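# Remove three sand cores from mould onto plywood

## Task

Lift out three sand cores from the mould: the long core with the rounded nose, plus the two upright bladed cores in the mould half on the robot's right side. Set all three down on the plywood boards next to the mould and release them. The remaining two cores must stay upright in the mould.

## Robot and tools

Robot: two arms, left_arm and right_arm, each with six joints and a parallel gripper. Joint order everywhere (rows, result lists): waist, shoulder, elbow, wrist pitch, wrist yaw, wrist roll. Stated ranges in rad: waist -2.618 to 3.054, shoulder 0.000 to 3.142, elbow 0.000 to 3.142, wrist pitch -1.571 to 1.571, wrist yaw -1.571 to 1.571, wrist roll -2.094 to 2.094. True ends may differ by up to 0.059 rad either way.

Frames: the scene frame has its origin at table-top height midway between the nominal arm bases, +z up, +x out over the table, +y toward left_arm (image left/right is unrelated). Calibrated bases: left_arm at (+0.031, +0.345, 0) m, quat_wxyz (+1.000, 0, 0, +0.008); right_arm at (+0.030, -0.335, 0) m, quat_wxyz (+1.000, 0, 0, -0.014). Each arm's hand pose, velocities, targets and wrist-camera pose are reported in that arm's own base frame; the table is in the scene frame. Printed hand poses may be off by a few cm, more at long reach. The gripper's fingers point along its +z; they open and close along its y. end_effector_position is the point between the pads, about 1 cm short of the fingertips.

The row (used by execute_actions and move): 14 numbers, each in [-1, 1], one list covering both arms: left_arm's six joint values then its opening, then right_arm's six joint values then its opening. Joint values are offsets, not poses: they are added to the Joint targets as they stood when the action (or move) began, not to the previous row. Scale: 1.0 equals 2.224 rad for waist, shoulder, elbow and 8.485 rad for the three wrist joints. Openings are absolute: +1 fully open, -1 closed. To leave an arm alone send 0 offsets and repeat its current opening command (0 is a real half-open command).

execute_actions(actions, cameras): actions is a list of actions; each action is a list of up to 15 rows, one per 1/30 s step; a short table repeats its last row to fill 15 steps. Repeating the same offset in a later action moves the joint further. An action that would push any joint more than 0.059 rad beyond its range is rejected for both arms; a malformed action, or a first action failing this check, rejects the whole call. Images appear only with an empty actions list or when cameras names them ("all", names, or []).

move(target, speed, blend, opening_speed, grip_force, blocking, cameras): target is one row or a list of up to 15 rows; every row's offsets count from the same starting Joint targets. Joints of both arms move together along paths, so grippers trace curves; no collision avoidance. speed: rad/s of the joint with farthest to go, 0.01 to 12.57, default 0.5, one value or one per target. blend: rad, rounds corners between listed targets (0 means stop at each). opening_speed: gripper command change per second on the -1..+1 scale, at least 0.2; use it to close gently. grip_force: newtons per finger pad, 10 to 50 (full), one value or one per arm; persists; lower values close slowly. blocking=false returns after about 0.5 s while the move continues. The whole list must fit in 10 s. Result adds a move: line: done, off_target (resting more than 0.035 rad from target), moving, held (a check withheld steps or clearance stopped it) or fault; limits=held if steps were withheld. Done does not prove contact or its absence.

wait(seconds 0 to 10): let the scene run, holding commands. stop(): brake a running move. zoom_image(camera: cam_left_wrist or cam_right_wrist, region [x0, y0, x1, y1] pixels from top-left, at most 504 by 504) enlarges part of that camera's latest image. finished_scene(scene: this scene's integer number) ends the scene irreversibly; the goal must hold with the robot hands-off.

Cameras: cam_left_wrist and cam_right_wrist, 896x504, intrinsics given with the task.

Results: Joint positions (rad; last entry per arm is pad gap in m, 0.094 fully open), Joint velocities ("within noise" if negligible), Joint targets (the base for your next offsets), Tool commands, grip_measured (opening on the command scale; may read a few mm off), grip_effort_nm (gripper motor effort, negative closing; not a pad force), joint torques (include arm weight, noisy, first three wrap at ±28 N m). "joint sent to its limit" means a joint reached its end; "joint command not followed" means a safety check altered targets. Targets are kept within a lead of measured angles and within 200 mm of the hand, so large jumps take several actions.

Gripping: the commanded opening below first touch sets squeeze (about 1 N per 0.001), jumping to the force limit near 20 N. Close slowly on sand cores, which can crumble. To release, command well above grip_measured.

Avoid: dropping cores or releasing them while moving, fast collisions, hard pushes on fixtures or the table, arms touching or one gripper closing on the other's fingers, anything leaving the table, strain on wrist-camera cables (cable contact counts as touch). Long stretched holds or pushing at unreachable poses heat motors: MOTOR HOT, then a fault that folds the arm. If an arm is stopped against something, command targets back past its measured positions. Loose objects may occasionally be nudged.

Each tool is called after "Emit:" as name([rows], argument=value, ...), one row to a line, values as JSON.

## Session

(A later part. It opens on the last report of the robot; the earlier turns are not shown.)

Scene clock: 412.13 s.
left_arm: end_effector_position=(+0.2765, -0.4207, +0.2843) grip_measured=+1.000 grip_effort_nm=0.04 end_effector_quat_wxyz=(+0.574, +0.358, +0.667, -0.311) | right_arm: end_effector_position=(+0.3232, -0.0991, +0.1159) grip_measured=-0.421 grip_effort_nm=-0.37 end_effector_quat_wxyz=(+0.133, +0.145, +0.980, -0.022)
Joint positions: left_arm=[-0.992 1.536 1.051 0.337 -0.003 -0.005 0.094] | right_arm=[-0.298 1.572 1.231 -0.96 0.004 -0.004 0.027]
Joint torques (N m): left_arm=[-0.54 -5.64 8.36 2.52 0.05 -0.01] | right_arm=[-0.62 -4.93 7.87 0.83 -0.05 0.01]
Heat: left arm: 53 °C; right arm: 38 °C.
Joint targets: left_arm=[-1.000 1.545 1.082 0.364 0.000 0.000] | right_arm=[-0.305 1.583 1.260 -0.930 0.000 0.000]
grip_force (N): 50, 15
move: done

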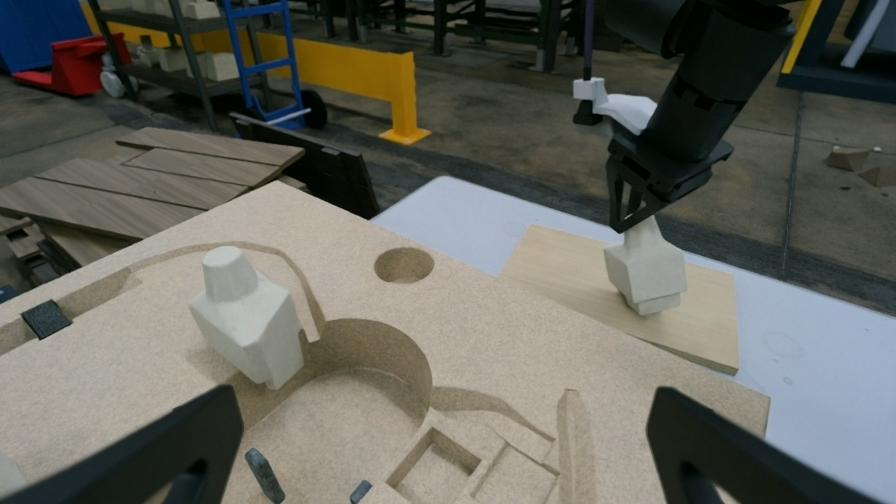

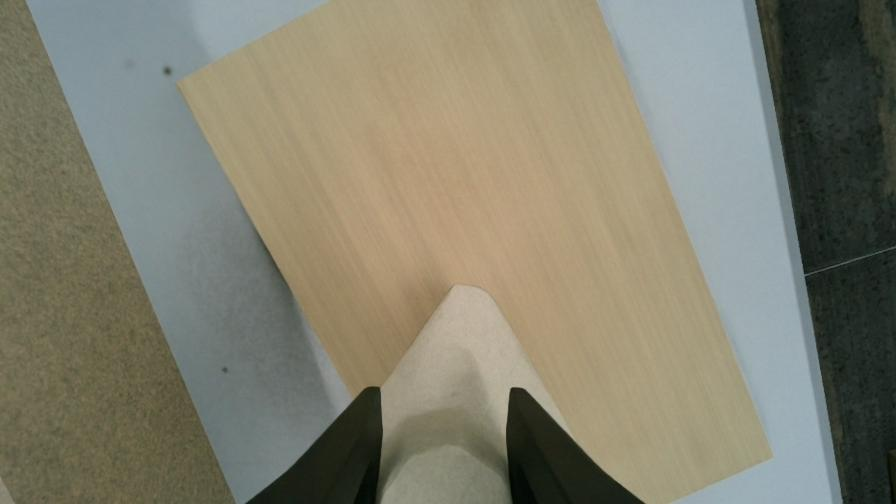

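Emit:
move([
  [0,0,0,0,0,0,1,0,0.0414,0.0225,0.0059,0,0,-0.5],
], speed=0.08, cameras=["all"])

Emit:
zoom_image(camera="cam_left_wrist", region=[500, 130, 700, 330])

Scene clock: 417.10 s.
left_arm: end_effector_position=(+0.2765, -0.4207, +0.2843) grip_measured=+1.000 grip_effort_nm=0.03 end_effector_quat_wxyz=(+0.574, +0.358, +0.667, -0.311) | right_arm: end_effector_position=(+0.3519, -0.1084, +0.1118) grip_measured=-0.421 grip_effort_nm=-0.37 end_effector_quat_wxyz=(+0.151, +0.145, +0.977, -0.026)
Joint positions: left_arm=[-0.992 1.536 1.051 0.337 -0.003 -0.005 0.094] | right_arm=[-0.298 1.655 1.291 -0.9 0.007 -0.004 0.027]
Joint torques (N m): left_arm=[-0.54 -5.64 8.42 2.52 0.06 0.01] | right_arm=[-0.59 -5 7.04 0.8 -0.07 0.01]
Heat: left arm: 53 °C; right arm: 39 °C.
Joint targets: left_arm=[-1.000 1.545 1.082 0.364 0.000 0.000] | right_arm=[-0.305 1.675 1.310 -0.880 0.000 0.000]
grip_force (N): 50, 15
move: done

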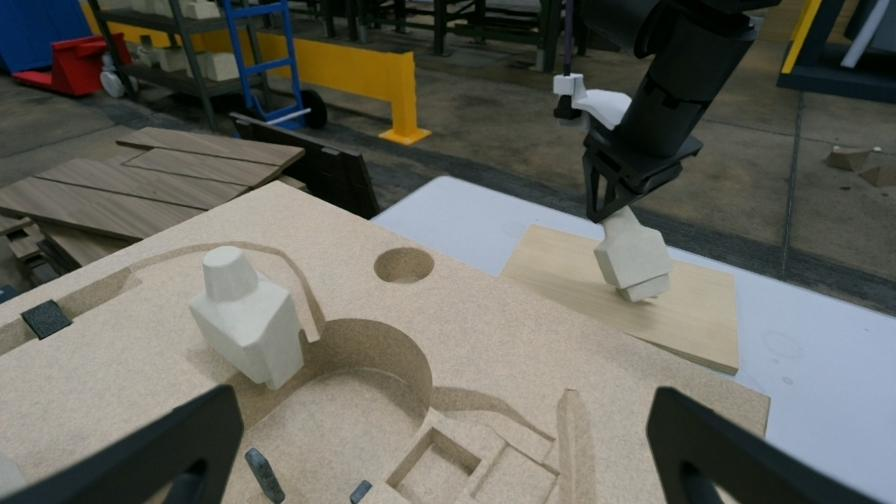

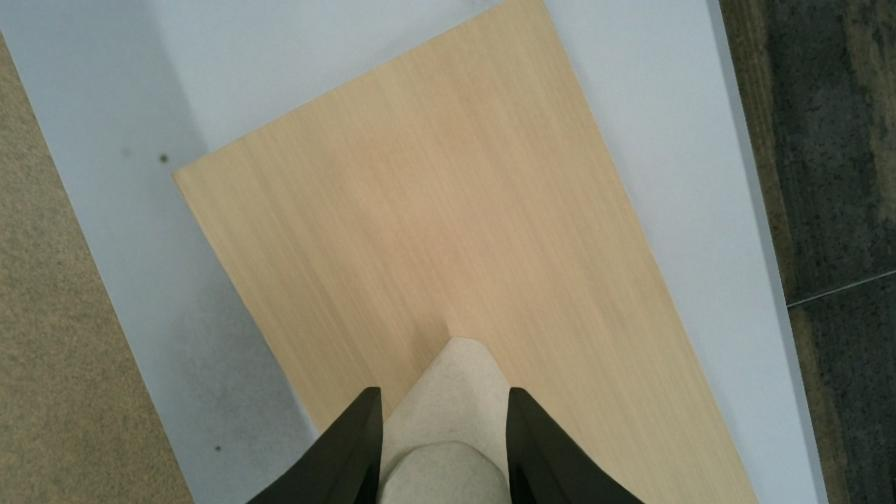

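Scaled by 2.520.

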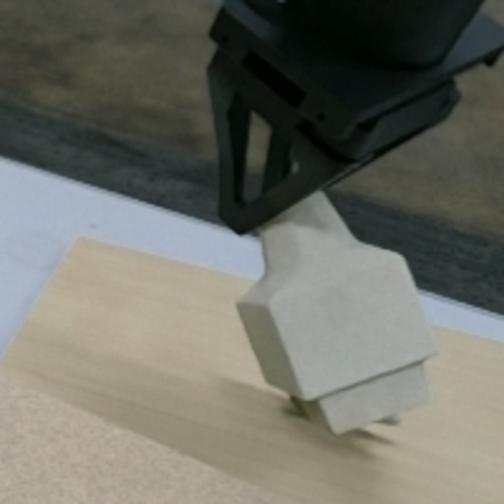

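Emit:
move([
  [0,0,0,0,0,0,1,0,0.0589,0.0472,0.0024,0,0,-0.5],
], speed=0.08, cameras=["all"])

Emit:
zoom_image(camera="cam_left_wrist", region=[500, 130, 700, 330])

Scene clock: 422.27 s.
left_arm: end_effector_position=(+0.2765, -0.4207, +0.2843) grip_measured=+1.000 grip_effort_nm=0.03 end_effector_quat_wxyz=(+0.574, +0.358, +0.667, -0.311) | right_arm: end_effector_position=(+0.3839, -0.1195, +0.0982) grip_measured=-0.421 grip_effort_nm=-0.36 end_effector_quat_wxyz=(+0.151, +0.146, +0.977, -0.030)
Joint positions: left_arm=[-0.992 1.536 1.051 0.337 -0.003 -0.005 0.094] | right_arm=[-0.298 1.789 1.392 -0.866 0.014 -0.004 0.027]
Joint torques (N m): left_arm=[-0.53 -5.65 8.35 2.53 0.05 0] | right_arm=[-0.61 -6.3 7.42 0.66 -0.13 0.01]
Heat: left arm: 53 °C; right arm: 39 °C.
Joint targets: left_arm=[-1.000 1.545 1.082 0.364 0.000 0.000] | right_arm=[-0.305 1.806 1.415 -0.859 0.000 0.000]
grip_force (N): 50, 15
move: done

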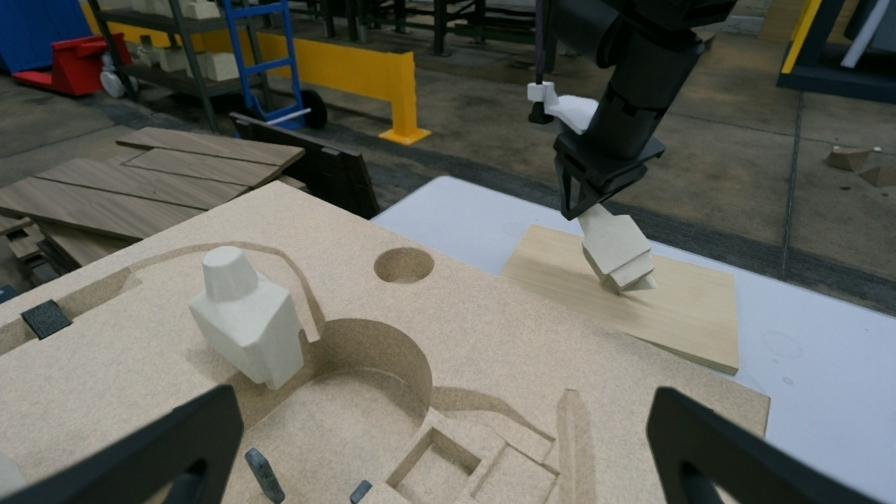

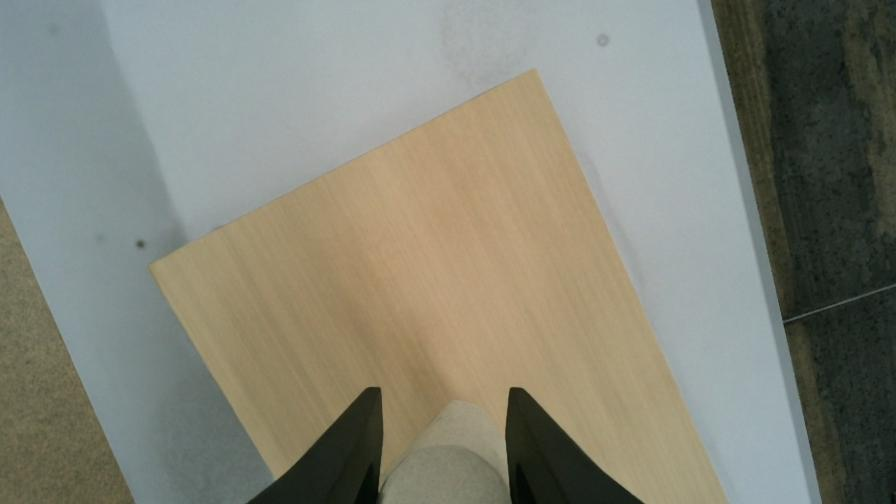

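Scaled by 2.520.

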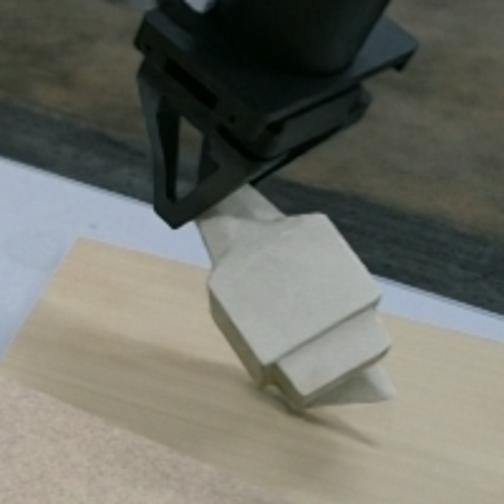

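Emit:
move([
  [0,0,0,0,0,0,1,0,0.045,0.0396,0,0,0,-0.5],
], speed=0.08, cameras=["all"])

Emit:
zoom_image(camera="cam_left_wrist", region=[500, 130, 700, 330])

Scene clock: 427.40 s.
left_arm: end_effector_position=(+0.2765, -0.4207, +0.2843) grip_measured=+1.000 grip_effort_nm=0.03 end_effector_quat_wxyz=(+0.574, +0.358, +0.667, -0.311) | right_arm: end_effector_position=(+0.4023, -0.1262, +0.0830) grip_measured=-0.421 grip_effort_nm=-0.36 end_effector_quat_wxyz=(+0.139, +0.147, +0.979, -0.029)
Joint positions: left_arm=[-0.992 1.536 1.051 0.337 -0.003 -0.005 0.094] | right_arm=[-0.3 1.893 1.472 -0.866 0.015 -0.004 0.027]
Joint torques (N m): left_arm=[-0.55 -5.67 8.42 2.51 0.03 0] | right_arm=[-0.44 -7.38 8.05 0.62 -0.14 0.01]
Heat: left arm: 54 °C; right arm: 39 °C.
Joint targets: left_arm=[-1.000 1.545 1.082 0.364 0.000 0.000] | right_arm=[-0.305 1.906 1.503 -0.859 0.000 0.000]
grip_force (N): 50, 15
move: done

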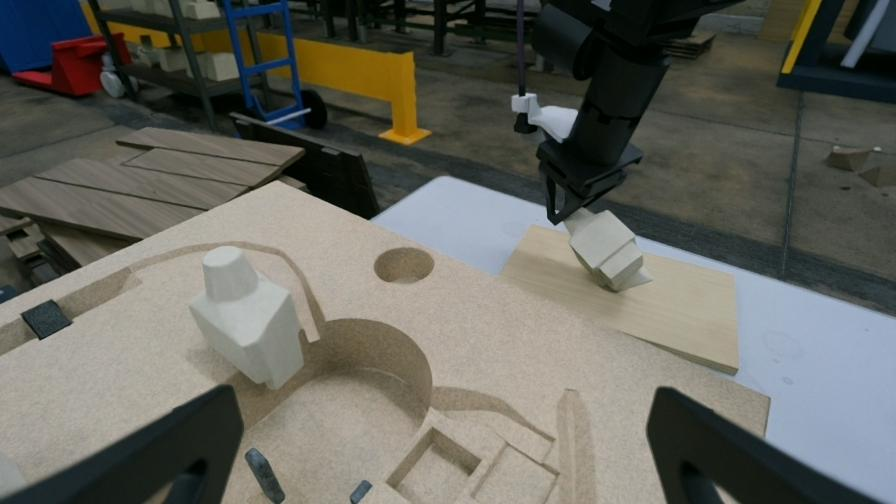

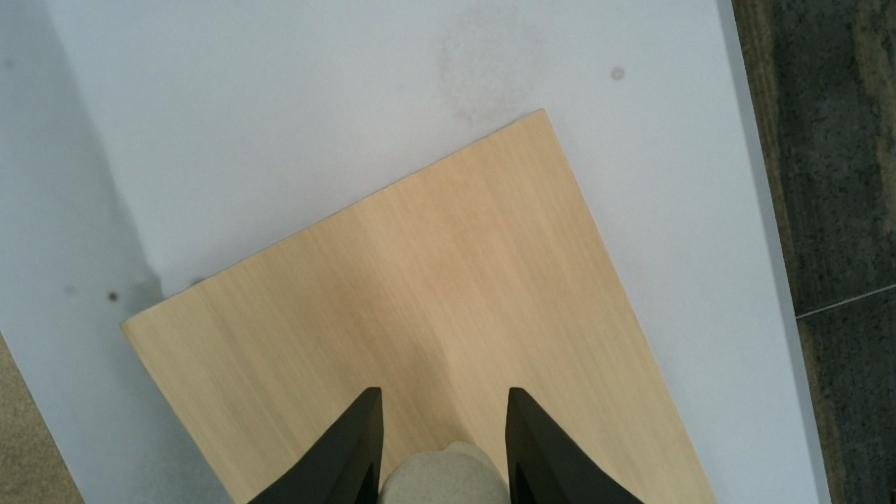

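Scaled by 2.520.

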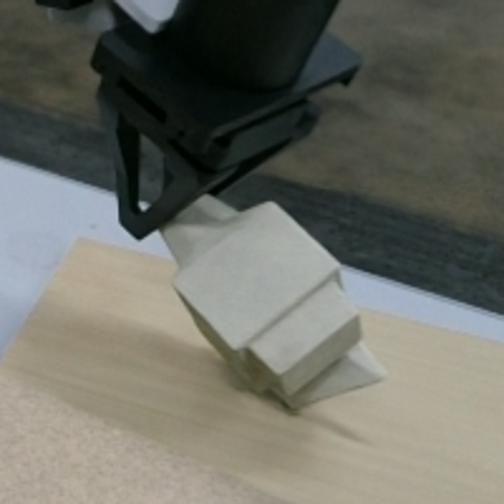

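Emit:
move([
  [0,0,0,0,0,0,1,0,0.0279,0.0230,0,0,0,-0.5],
], speed=0.08, cameras=["all"])

Emit:
zoom_image(camera="cam_left_wrist", region=[500, 130, 700, 330])

Scene clock: 432.57 s.
left_arm: end_effector_position=(+0.2765, -0.4207, +0.2843) grip_measured=+1.000 grip_effort_nm=0.03 end_effector_quat_wxyz=(+0.574, +0.358, +0.667, -0.311) | right_arm: end_effector_position=(+0.4134, -0.1288, +0.0729) grip_measured=-0.423 grip_effort_nm=-0.35 end_effector_quat_wxyz=(+0.132, +0.147, +0.980, -0.025)
Joint positions: left_arm=[-0.992 1.536 1.051 0.337 -0.003 -0.005 0.094] | right_arm=[-0.3 1.956 1.52 -0.866 0.01 -0.004 0.027]
Joint torques (N m): left_arm=[-0.55 -5.6 8.46 2.54 0.04 -0.02] | right_arm=[-0.46 -7.9 8.21 0.6 -0.1 0.01]
Heat: left arm: 54 °C; right arm: 40 °C.
Joint targets: left_arm=[-1.000 1.545 1.082 0.364 0.000 0.000] | right_arm=[-0.305 1.968 1.554 -0.859 0.000 0.000]
grip_force (N): 50, 15
move: done

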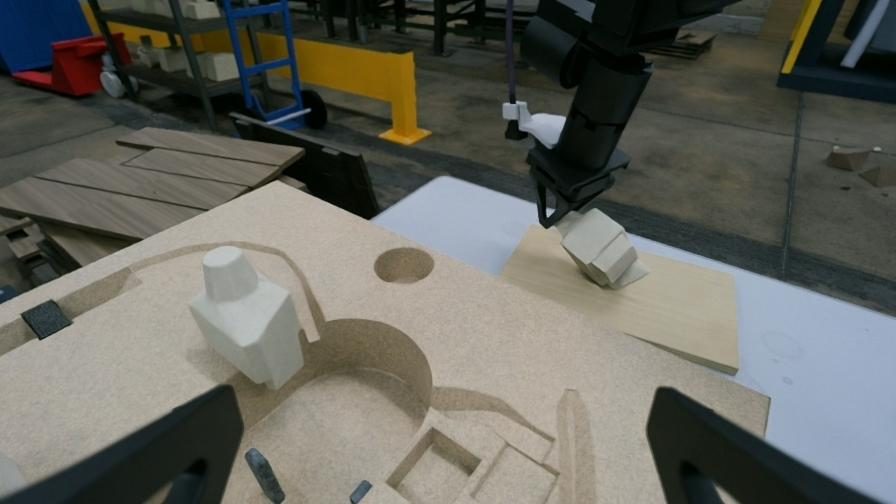

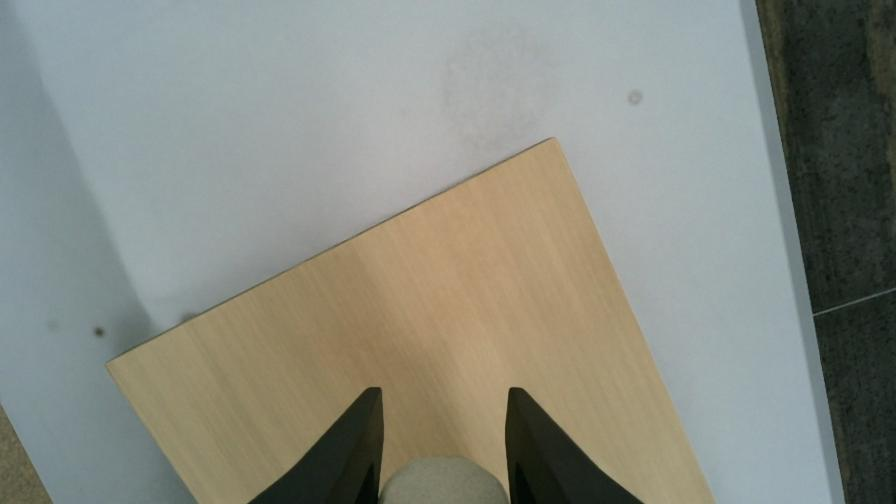

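Scaled by 2.520.

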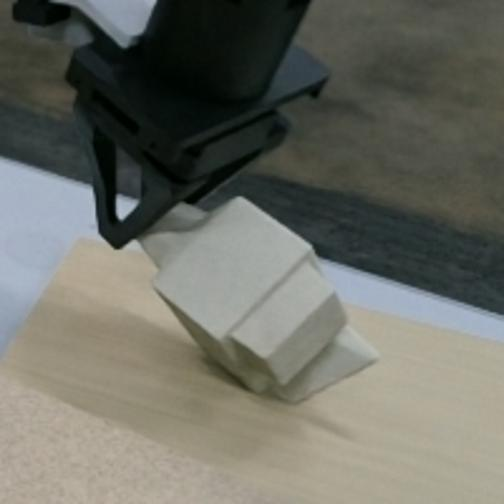

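Emit:
move([
  [0,0,0,0,0,0,1,0,0,0,0,0,0,-0.36],
], opening_speed=0.2, cameras=["all"])

Emit:
zoom_image(camera="cam_left_wrist", region=[500, 130, 700, 330])

Scene clock: 438.27 s.
left_arm: end_effector_position=(+0.2765, -0.4207, +0.2843) grip_measured=+1.000 grip_effort_nm=0.03 end_effector_quat_wxyz=(+0.574, +0.358, +0.667, -0.311) | right_arm: end_effector_position=(+0.4153, -0.1276, +0.0742) grip_measured=-0.363 grip_effort_nm=0.16 end_effector_quat_wxyz=(+0.135, +0.146, +0.980, -0.021)
Joint positions: left_arm=[-0.992 1.536 1.051 0.337 -0.003 -0.005 0.094] | right_arm=[-0.3 1.956 1.525 -0.866 0.001 -0.004 0.03]
Joint torques (N m): left_arm=[-0.47 -5.6 8.34 2.49 0.04 0] | right_arm=[-0.44 -7.87 7.84 0.6 -0.01 0]
Heat: left arm: 54 °C; right arm: 39 °C.
Joint targets: left_arm=[-1.000 1.545 1.082 0.364 0.000 0.000] | right_arm=[-0.305 1.968 1.554 -0.859 0.000 0.000]
grip_force (N): 50, 15
move: done

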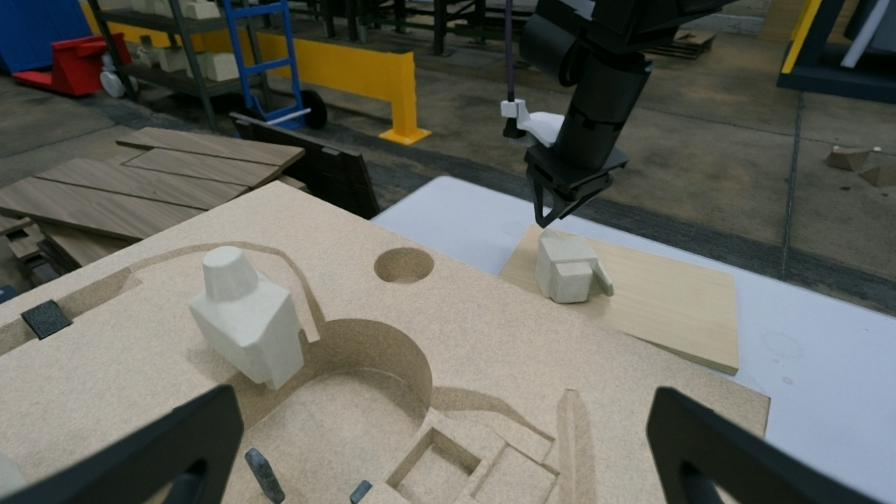

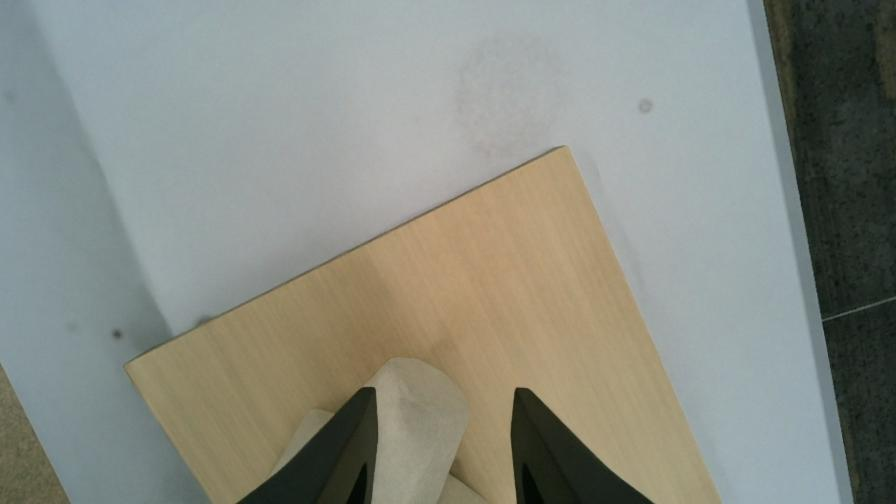

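Scaled by 2.520.

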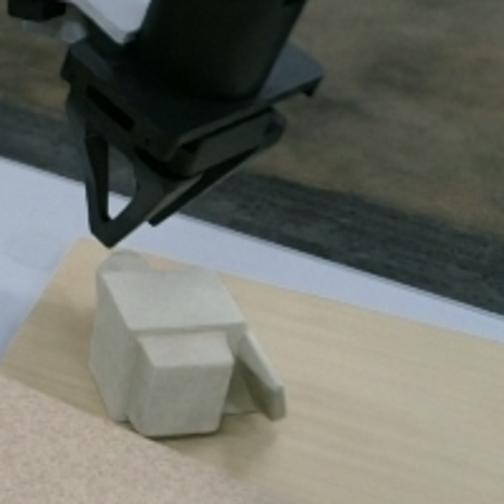

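Emit:
move([
  [0,0,0,0,0,0,1,0,-0.07,0.16,-0.055,0,0,-0.36],
], speed=0.2, cameras=["all"])

Scene clock: 446.60 s.
left_arm: end_effector_position=(+0.2765, -0.4207, +0.2843) grip_measured=+1.000 grip_effort_nm=0.03 end_effector_quat_wxyz=(+0.574, +0.358, +0.667, -0.311) | right_arm: end_effector_position=(+0.3894, -0.1195, +0.2026) grip_measured=-0.363 grip_effort_nm=0.17 end_effector_quat_wxyz=(+0.147, +0.146, +0.978, -0.023)
Joint positions: left_arm=[-0.992 1.536 1.051 0.337 -0.003 -0.005 0.094] | right_arm=[-0.3 1.845 1.883 -1.311 0 -0.004 0.03]
Joint torques (N m): left_arm=[-0.55 -5.64 8.38 2.53 0.07 0.01] | right_arm=[-0.46 -10.44 7.5 0.45 -0.02 0.01]
Heat: left arm: 54 °C; right arm: 39 °C.
Joint targets: left_arm=[-1.000 1.545 1.082 0.364 0.000 0.000] | right_arm=[-0.305 1.813 1.910 -1.326 0.000 0.000]
grip_force (N): 50, 15
move: done

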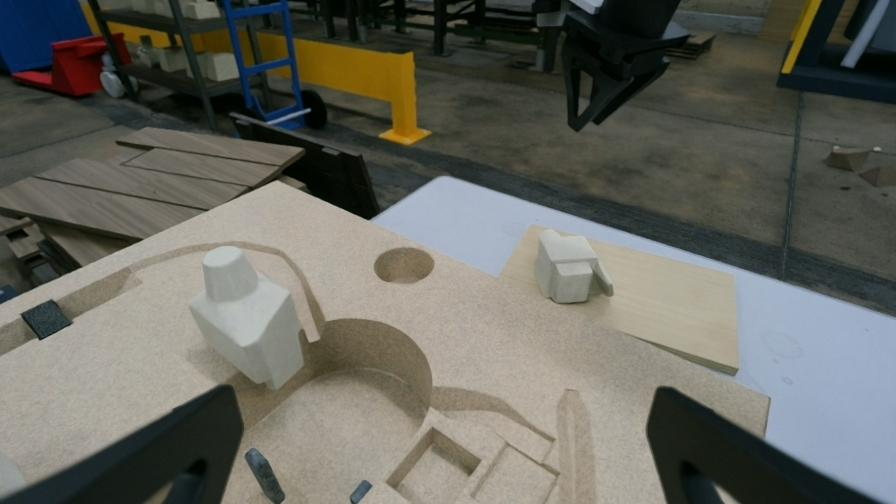

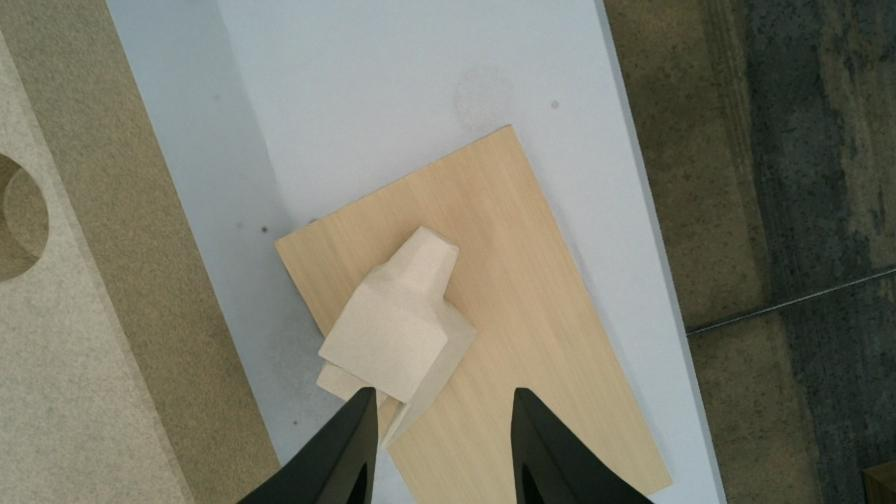

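Emit:
zoom_image(camera="cam_right_wrist", region=[250, 200, 550, 470])

Emit:
zoom_image(camera="cam_left_wrist", region=[500, 200, 660, 330])

Scaled by 1.680.

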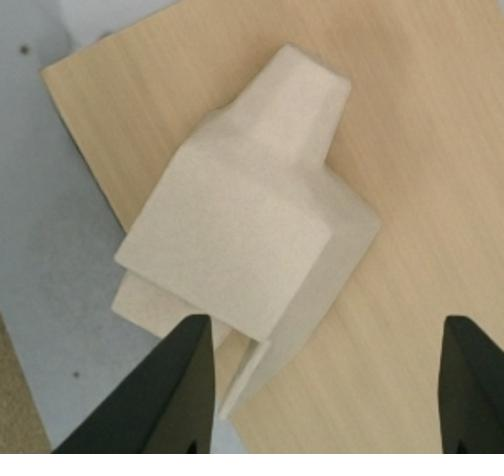

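Scaled by 3.150.

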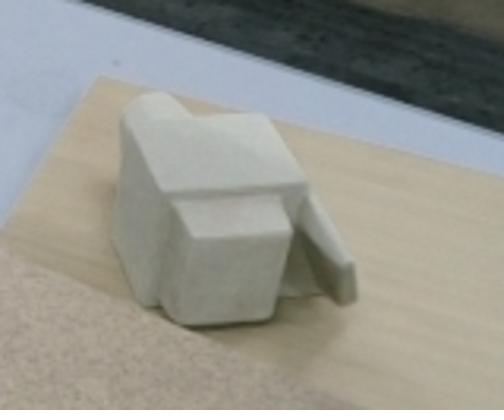

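Emit:
move([
  [0,-0.335,-0.2163,-0.0312,0,0,1,0,0,0,0,0,0,0.3],
  [0,-0.335,-0.2163,-0.0312,0,0,1,0.3035,0.0526,0.1407,-0.0044,0,0,1],
], speed=0.5, cameras=["all"])

Scene clock: 467.33 s.
left_arm: end_effector_position=(+0.1870, -0.2837, +0.2913) grip_measured=+1.000 grip_effort_nm=0.04 end_effector_quat_wxyz=(+0.585, +0.353, +0.657, -0.318) | right_arm: end_effector_position=(+0.4166, +0.1651, +0.2731) grip_measured=+0.997 grip_effort_nm=0.18 end_effector_quat_wxyz=(+0.244, -0.182, +0.951, +0.046)
Joint positions: left_arm=[-0.992 0.813 0.609 0.091 -0.003 -0.005 0.094] | right_arm=[0.374 1.914 2.195 -1.349 -0.001 -0.004 0.094]
Joint torques (N m): left_arm=[-0.49 -1.88 5.12 2.33 0.04 0] | right_arm=[-0.43 -6.99 7.38 0.74 0 0.01]
Heat: left arm: 54 °C; right arm: 39 °C.
Joint targets: left_arm=[-1.000 0.800 0.600 0.099 0.000 0.000] | right_arm=[0.370 1.929 2.223 -1.364 0.000 0.000]
grip_force (N): 50, 15
move: done

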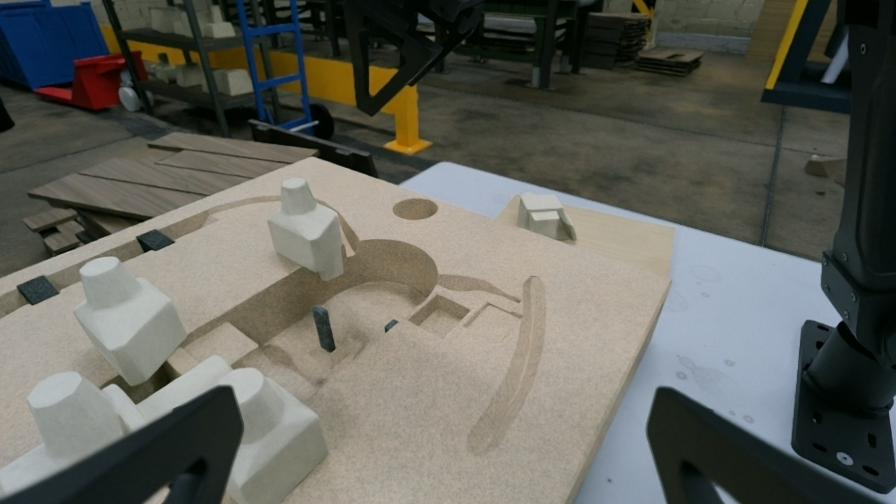

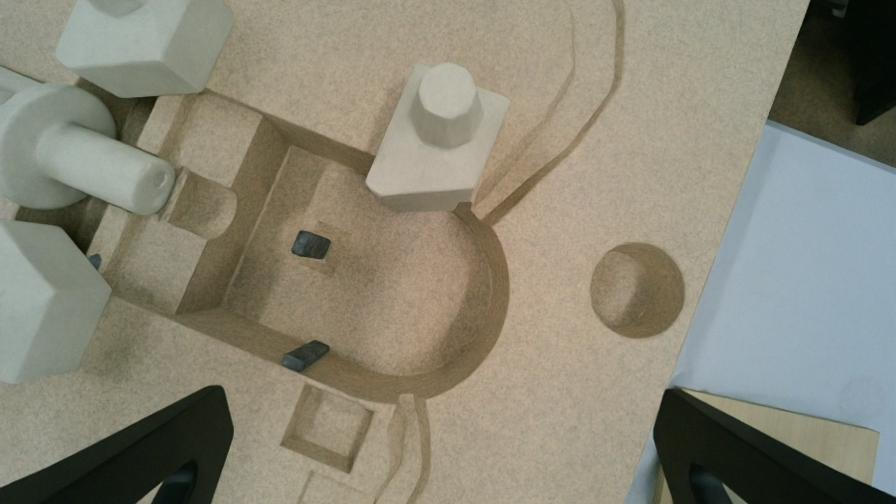

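Emit:
zoom_image(camera="cam_right_wrist", region=[320, 30, 560, 250])

Emit:
zoom_image(camera="cam_right_wrist", region=[240, 340, 480, 504])

Scaled by 2.100.

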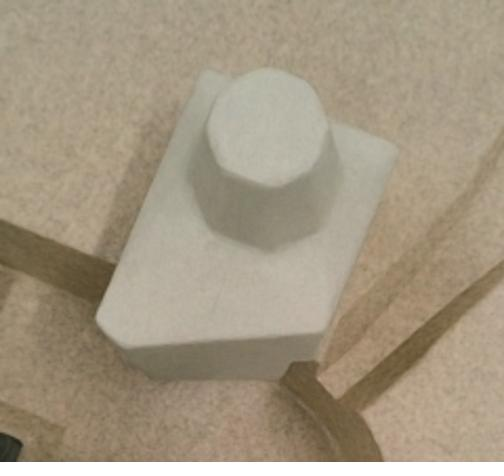

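Scaled by 2.100.

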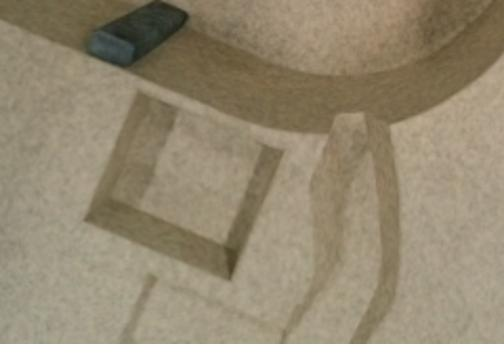

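Emit:
move(target=[0,0,0,0,0,0,1,0.0454,0.1646,0.0989,0.0394,0.0345,0.0434,1], speed=0.3, cameras=["all"])

Scene clock: 505.67 s.
left_arm: end_effector_position=(+0.1870, -0.2837, +0.2913) grip_measured=+1.000 grip_effort_nm=0.03 end_effector_quat_wxyz=(+0.585, +0.353, +0.657, -0.318) | right_arm: end_effector_position=(+0.5359, +0.2150, +0.2156) grip_measured=+0.997 grip_effort_nm=0.18 end_effector_quat_wxyz=(+0.343, -0.006, +0.939, +0.006)
Joint positions: left_arm=[-0.992 0.813 0.609 0.091 -0.003 -0.005 0.094] | right_arm=[0.466 2.284 2.413 -1.05 0.28 0.359 0.094]
Joint torques (N m): left_arm=[-0.38 -1.88 5.22 2.32 0.06 0] | right_arm=[0.25 -10.36 8.03 1.25 0.23 0.07]
Heat: left arm: 53 °C; right arm: 41 °C.
Joint targets: left_arm=[-1.000 0.800 0.600 0.099 0.000 0.000] | right_arm=[0.471 2.295 2.443 -1.029 0.293 0.368]
grip_force (N): 50, 15
move: done

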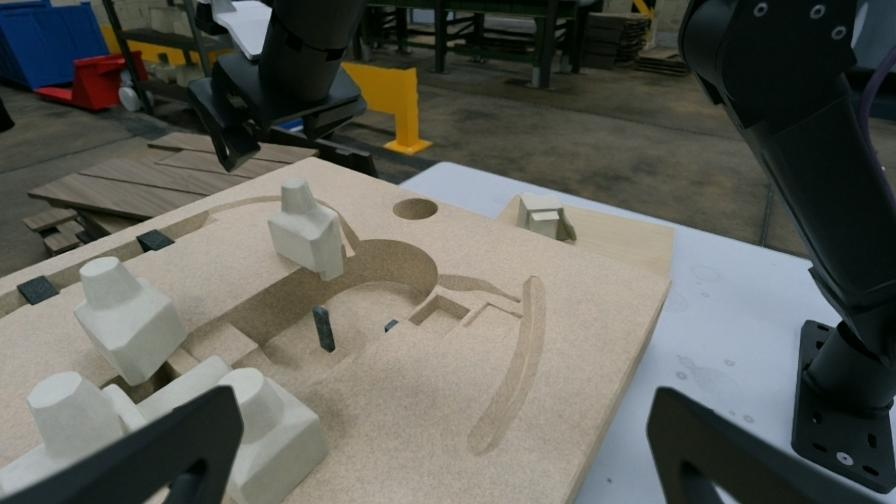

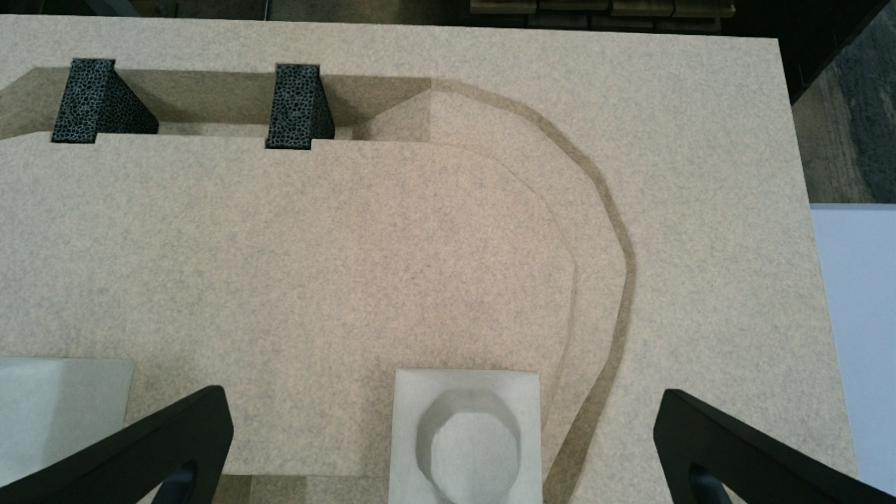

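Emit:
move(target=[0,0,0,0,0,0,1,-0.0074,-0.0353,-0.1174,0.0218,0,0,1], speed=0.2, cameras=["cam_right_wrist"])

Scene clock: 516.40 s.
left_arm: end_effector_position=(+0.1870, -0.2837, +0.2913) grip_measured=+1.000 grip_effort_nm=0.03 end_effector_quat_wxyz=(+0.585, +0.353, +0.657, -0.318) | right_arm: end_effector_position=(+0.5425, +0.2146, +0.1658) grip_measured=+0.997 grip_effort_nm=0.18 end_effector_quat_wxyz=(+0.334, -0.004, +0.942, +0.000)
Joint positions: left_arm=[-0.992 0.813 0.609 0.091 -0.003 -0.005 0.094] | right_arm=[0.461 2.266 2.191 -0.866 0.282 0.359 0.094]
Joint torques (N m): left_arm=[-0.5 -1.85 5.23 2.32 0.05 -0.01] | right_arm=[-0.57 -15.5 5.27 1.22 0.21 0.06]
Heat: left arm: 53 °C; right arm: 41 °C.
Joint targets: left_arm=[-1.000 0.800 0.600 0.099 0.000 0.000] | right_arm=[0.454 2.217 2.182 -0.844 0.293 0.368]
grip_force (N): 50, 15
move: off_target (right_arm); right_arm: the shoulder is farthest, 0.050 rad from its target
Images, in order (width x height): cam_right_wrist 896x504.

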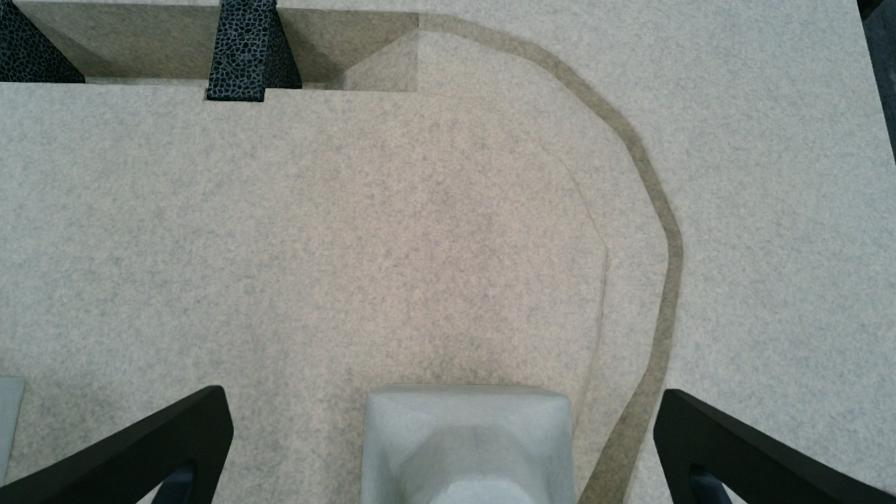

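Emit:
move([
  [0,0,0,0,0,0,1,-0.0065,0,0,0,0,0,1],
  [0,0,0,0,0,0,1,-0.0065,0,0,0,0,0,-0.5],
], speed=0.2, opening_speed=0.4, grip_force=[50,30], cameras=["all"])

Scene clock: 526.43 s.
left_arm: end_effector_position=(+0.1870, -0.2837, +0.2913) grip_measured=+1.000 grip_effort_nm=0.03 end_effector_quat_wxyz=(+0.585, +0.353, +0.657, -0.318) | right_arm: end_effector_position=(+0.5461, +0.2059, +0.1659) grip_measured=-0.405 grip_effort_nm=-0.59 end_effector_quat_wxyz=(+0.335, +0.003, +0.942, -0.002)
Joint positions: left_arm=[-0.992 0.813 0.609 0.091 -0.003 -0.005 0.094] | right_arm=[0.445 2.266 2.191 -0.865 0.281 0.36 0.028]
Joint torques (N m): left_arm=[-0.53 -1.91 5.19 2.34 0.06 -0.03] | right_arm=[-0.4 -15.49 5.24 1.2 0.21 0.07]
Heat: left arm: 53 °C; right arm: 40 °C.
Joint targets: left_arm=[-1.000 0.800 0.600 0.099 0.000 0.000] | right_arm=[0.440 2.217 2.182 -0.844 0.293 0.368]
grip_force (N): 50, 30
move: off_target (right_arm); target 2's new numbers were sent with right_arm's shoulder 0.049 rad from that target; right_arm: the shoulder is farthest, 0.049 rad from its target

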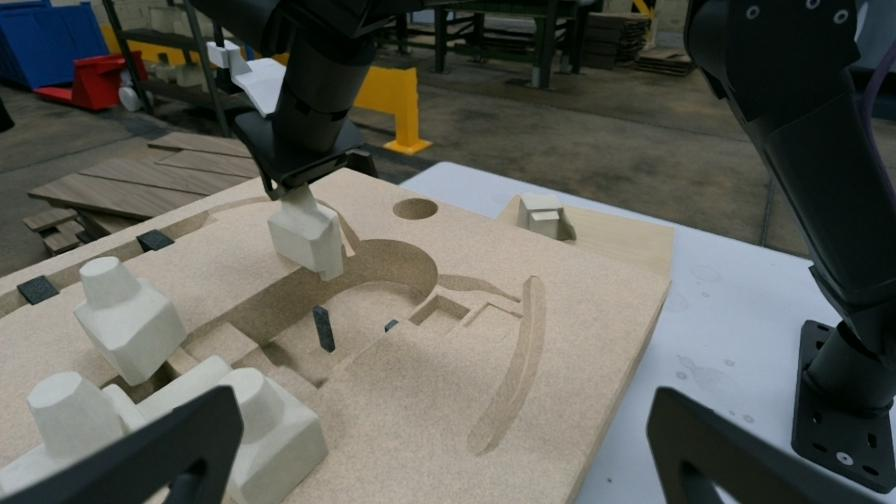

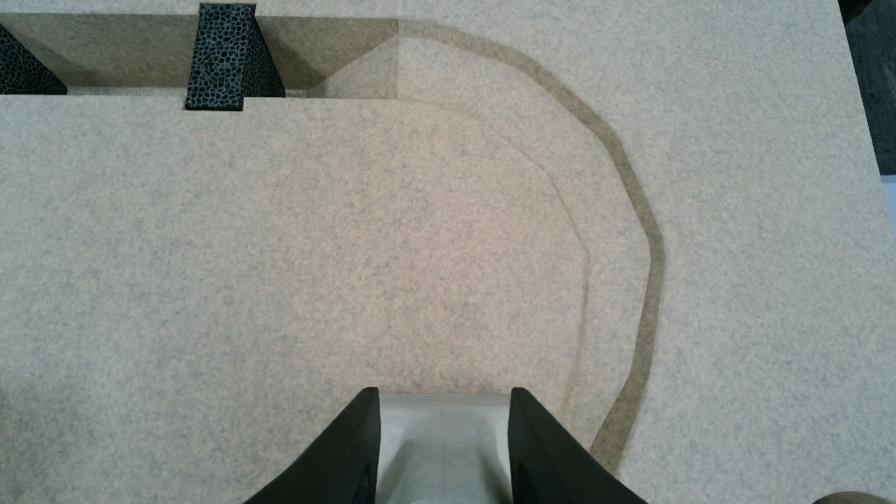

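Emit:
move(target=[0,0,0,0,0,0,1,0,0.0463,0.116,-0.0184,0,0,-0.5], speed=0.12, cameras=["all"])

Scene clock: 535.23 s.
left_arm: end_effector_position=(+0.1870, -0.2837, +0.2913) grip_measured=+1.000 grip_effort_nm=0.03 end_effector_quat_wxyz=(+0.585, +0.353, +0.657, -0.318) | right_arm: end_effector_position=(+0.5450, +0.2066, +0.1923) grip_measured=-0.406 grip_effort_nm=-0.63 end_effector_quat_wxyz=(+0.330, +0.003, +0.944, -0.001)
Joint positions: left_arm=[-0.992 0.813 0.609 0.091 -0.003 -0.005 0.094] | right_arm=[0.445 2.317 2.392 -1.024 0.275 0.362 0.028]
Joint torques (N m): left_arm=[-0.55 -1.88 5.26 2.34 0.05 0.01] | right_arm=[-0.42 -11.23 9.62 1.27 0.27 0.03]
Heat: left arm: 53 °C; right arm: 41 °C.
Joint targets: left_arm=[-1.000 0.800 0.600 0.099 0.000 0.000] | right_arm=[0.440 2.320 2.440 -1.000 0.292 0.368]
grip_force (N): 50, 30
move: off_target (right_arm); right_arm: the elbow is farthest, 0.048 rad from its target

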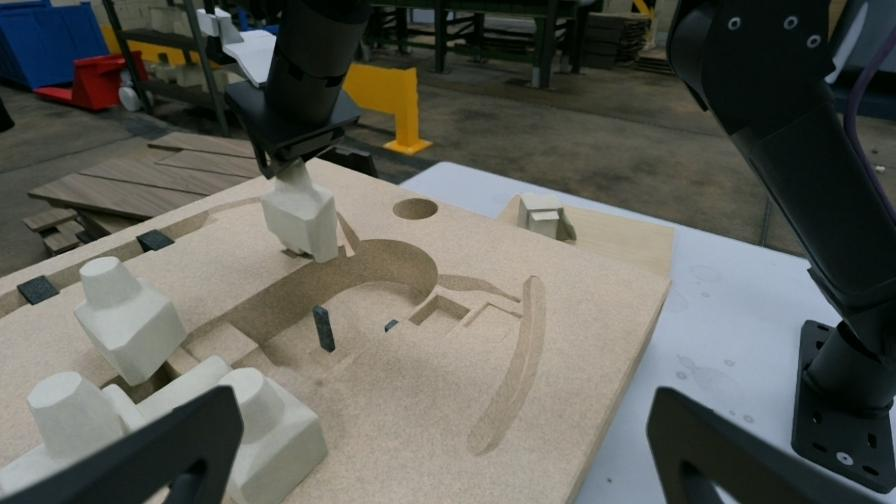

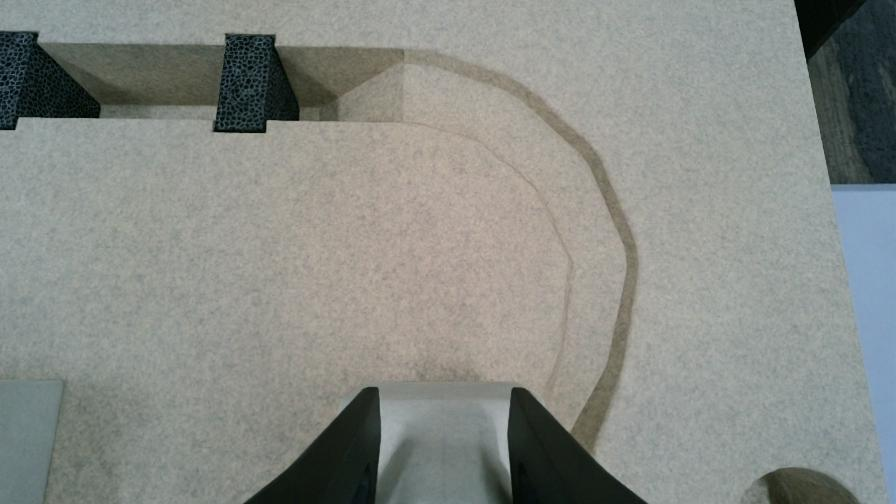

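Emit:
move(target=[0,0,0,0,0,0,1,0.0166,-0.0854,-0.0562,-0.008,0,0,-0.5], speed=0.12, cameras=["all"])

Emit:
zoom_image(camera="cam_left_wrist", region=[220, 130, 460, 330])

Scene clock: 545.27 s.
left_arm: end_effector_position=(+0.1870, -0.2837, +0.2913) grip_measured=+1.000 grip_effort_nm=0.04 end_effector_quat_wxyz=(+0.585, +0.353, +0.657, -0.318) | right_arm: end_effector_position=(+0.5100, +0.2064, +0.2190) grip_measured=-0.406 grip_effort_nm=-0.63 end_effector_quat_wxyz=(+0.320, -0.012, +0.947, -0.002)
Joint positions: left_arm=[-0.992 0.813 0.609 0.091 -0.003 -0.005 0.094] | right_arm=[0.472 2.197 2.313 -1.09 0.275 0.362 0.028]
Joint torques (N m): left_arm=[-0.46 -1.81 5.26 2.33 0.06 0.01] | right_arm=[0.43 -16.21 5.74 1.18 0.27 0.03]
Heat: left arm: 53 °C; right arm: 42 °C.
Joint targets: left_arm=[-1.000 0.800 0.600 0.099 0.000 0.000] | right_arm=[0.477 2.130 2.315 -1.068 0.292 0.368]
grip_force (N): 50, 30
move: off_target (right_arm); right_arm: the shoulder is farthest, 0.067 rad from its target

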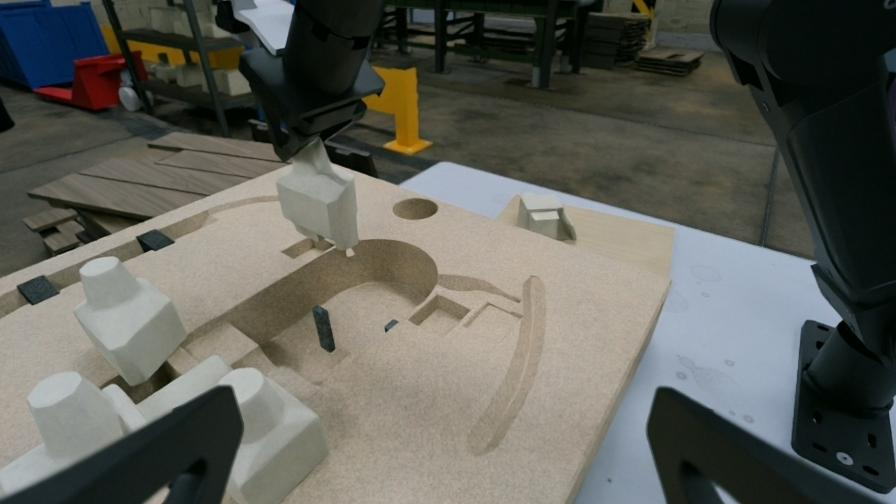

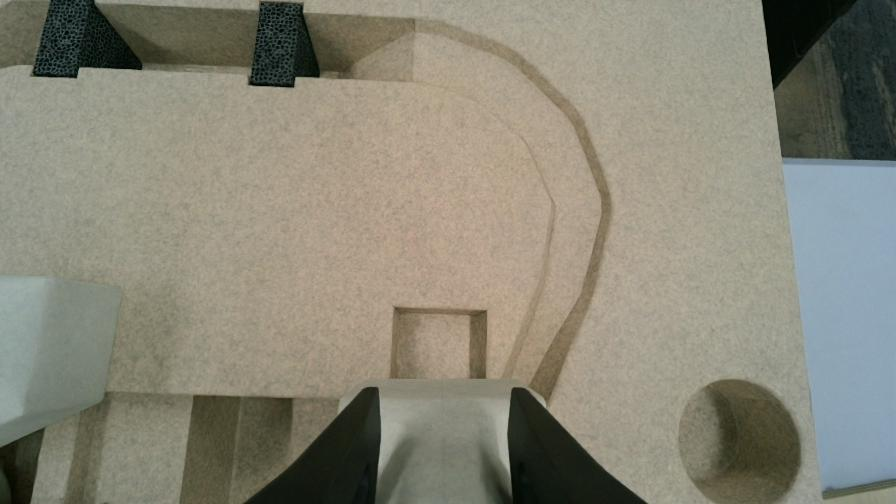

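Scaled by 2.100.

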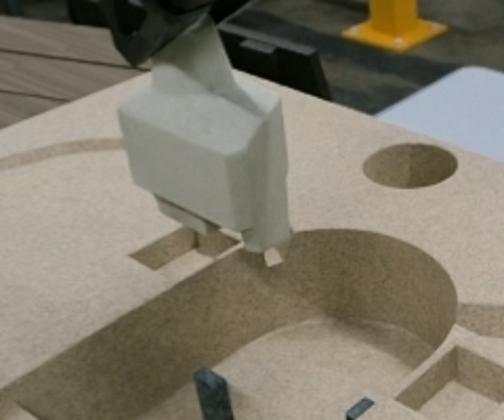

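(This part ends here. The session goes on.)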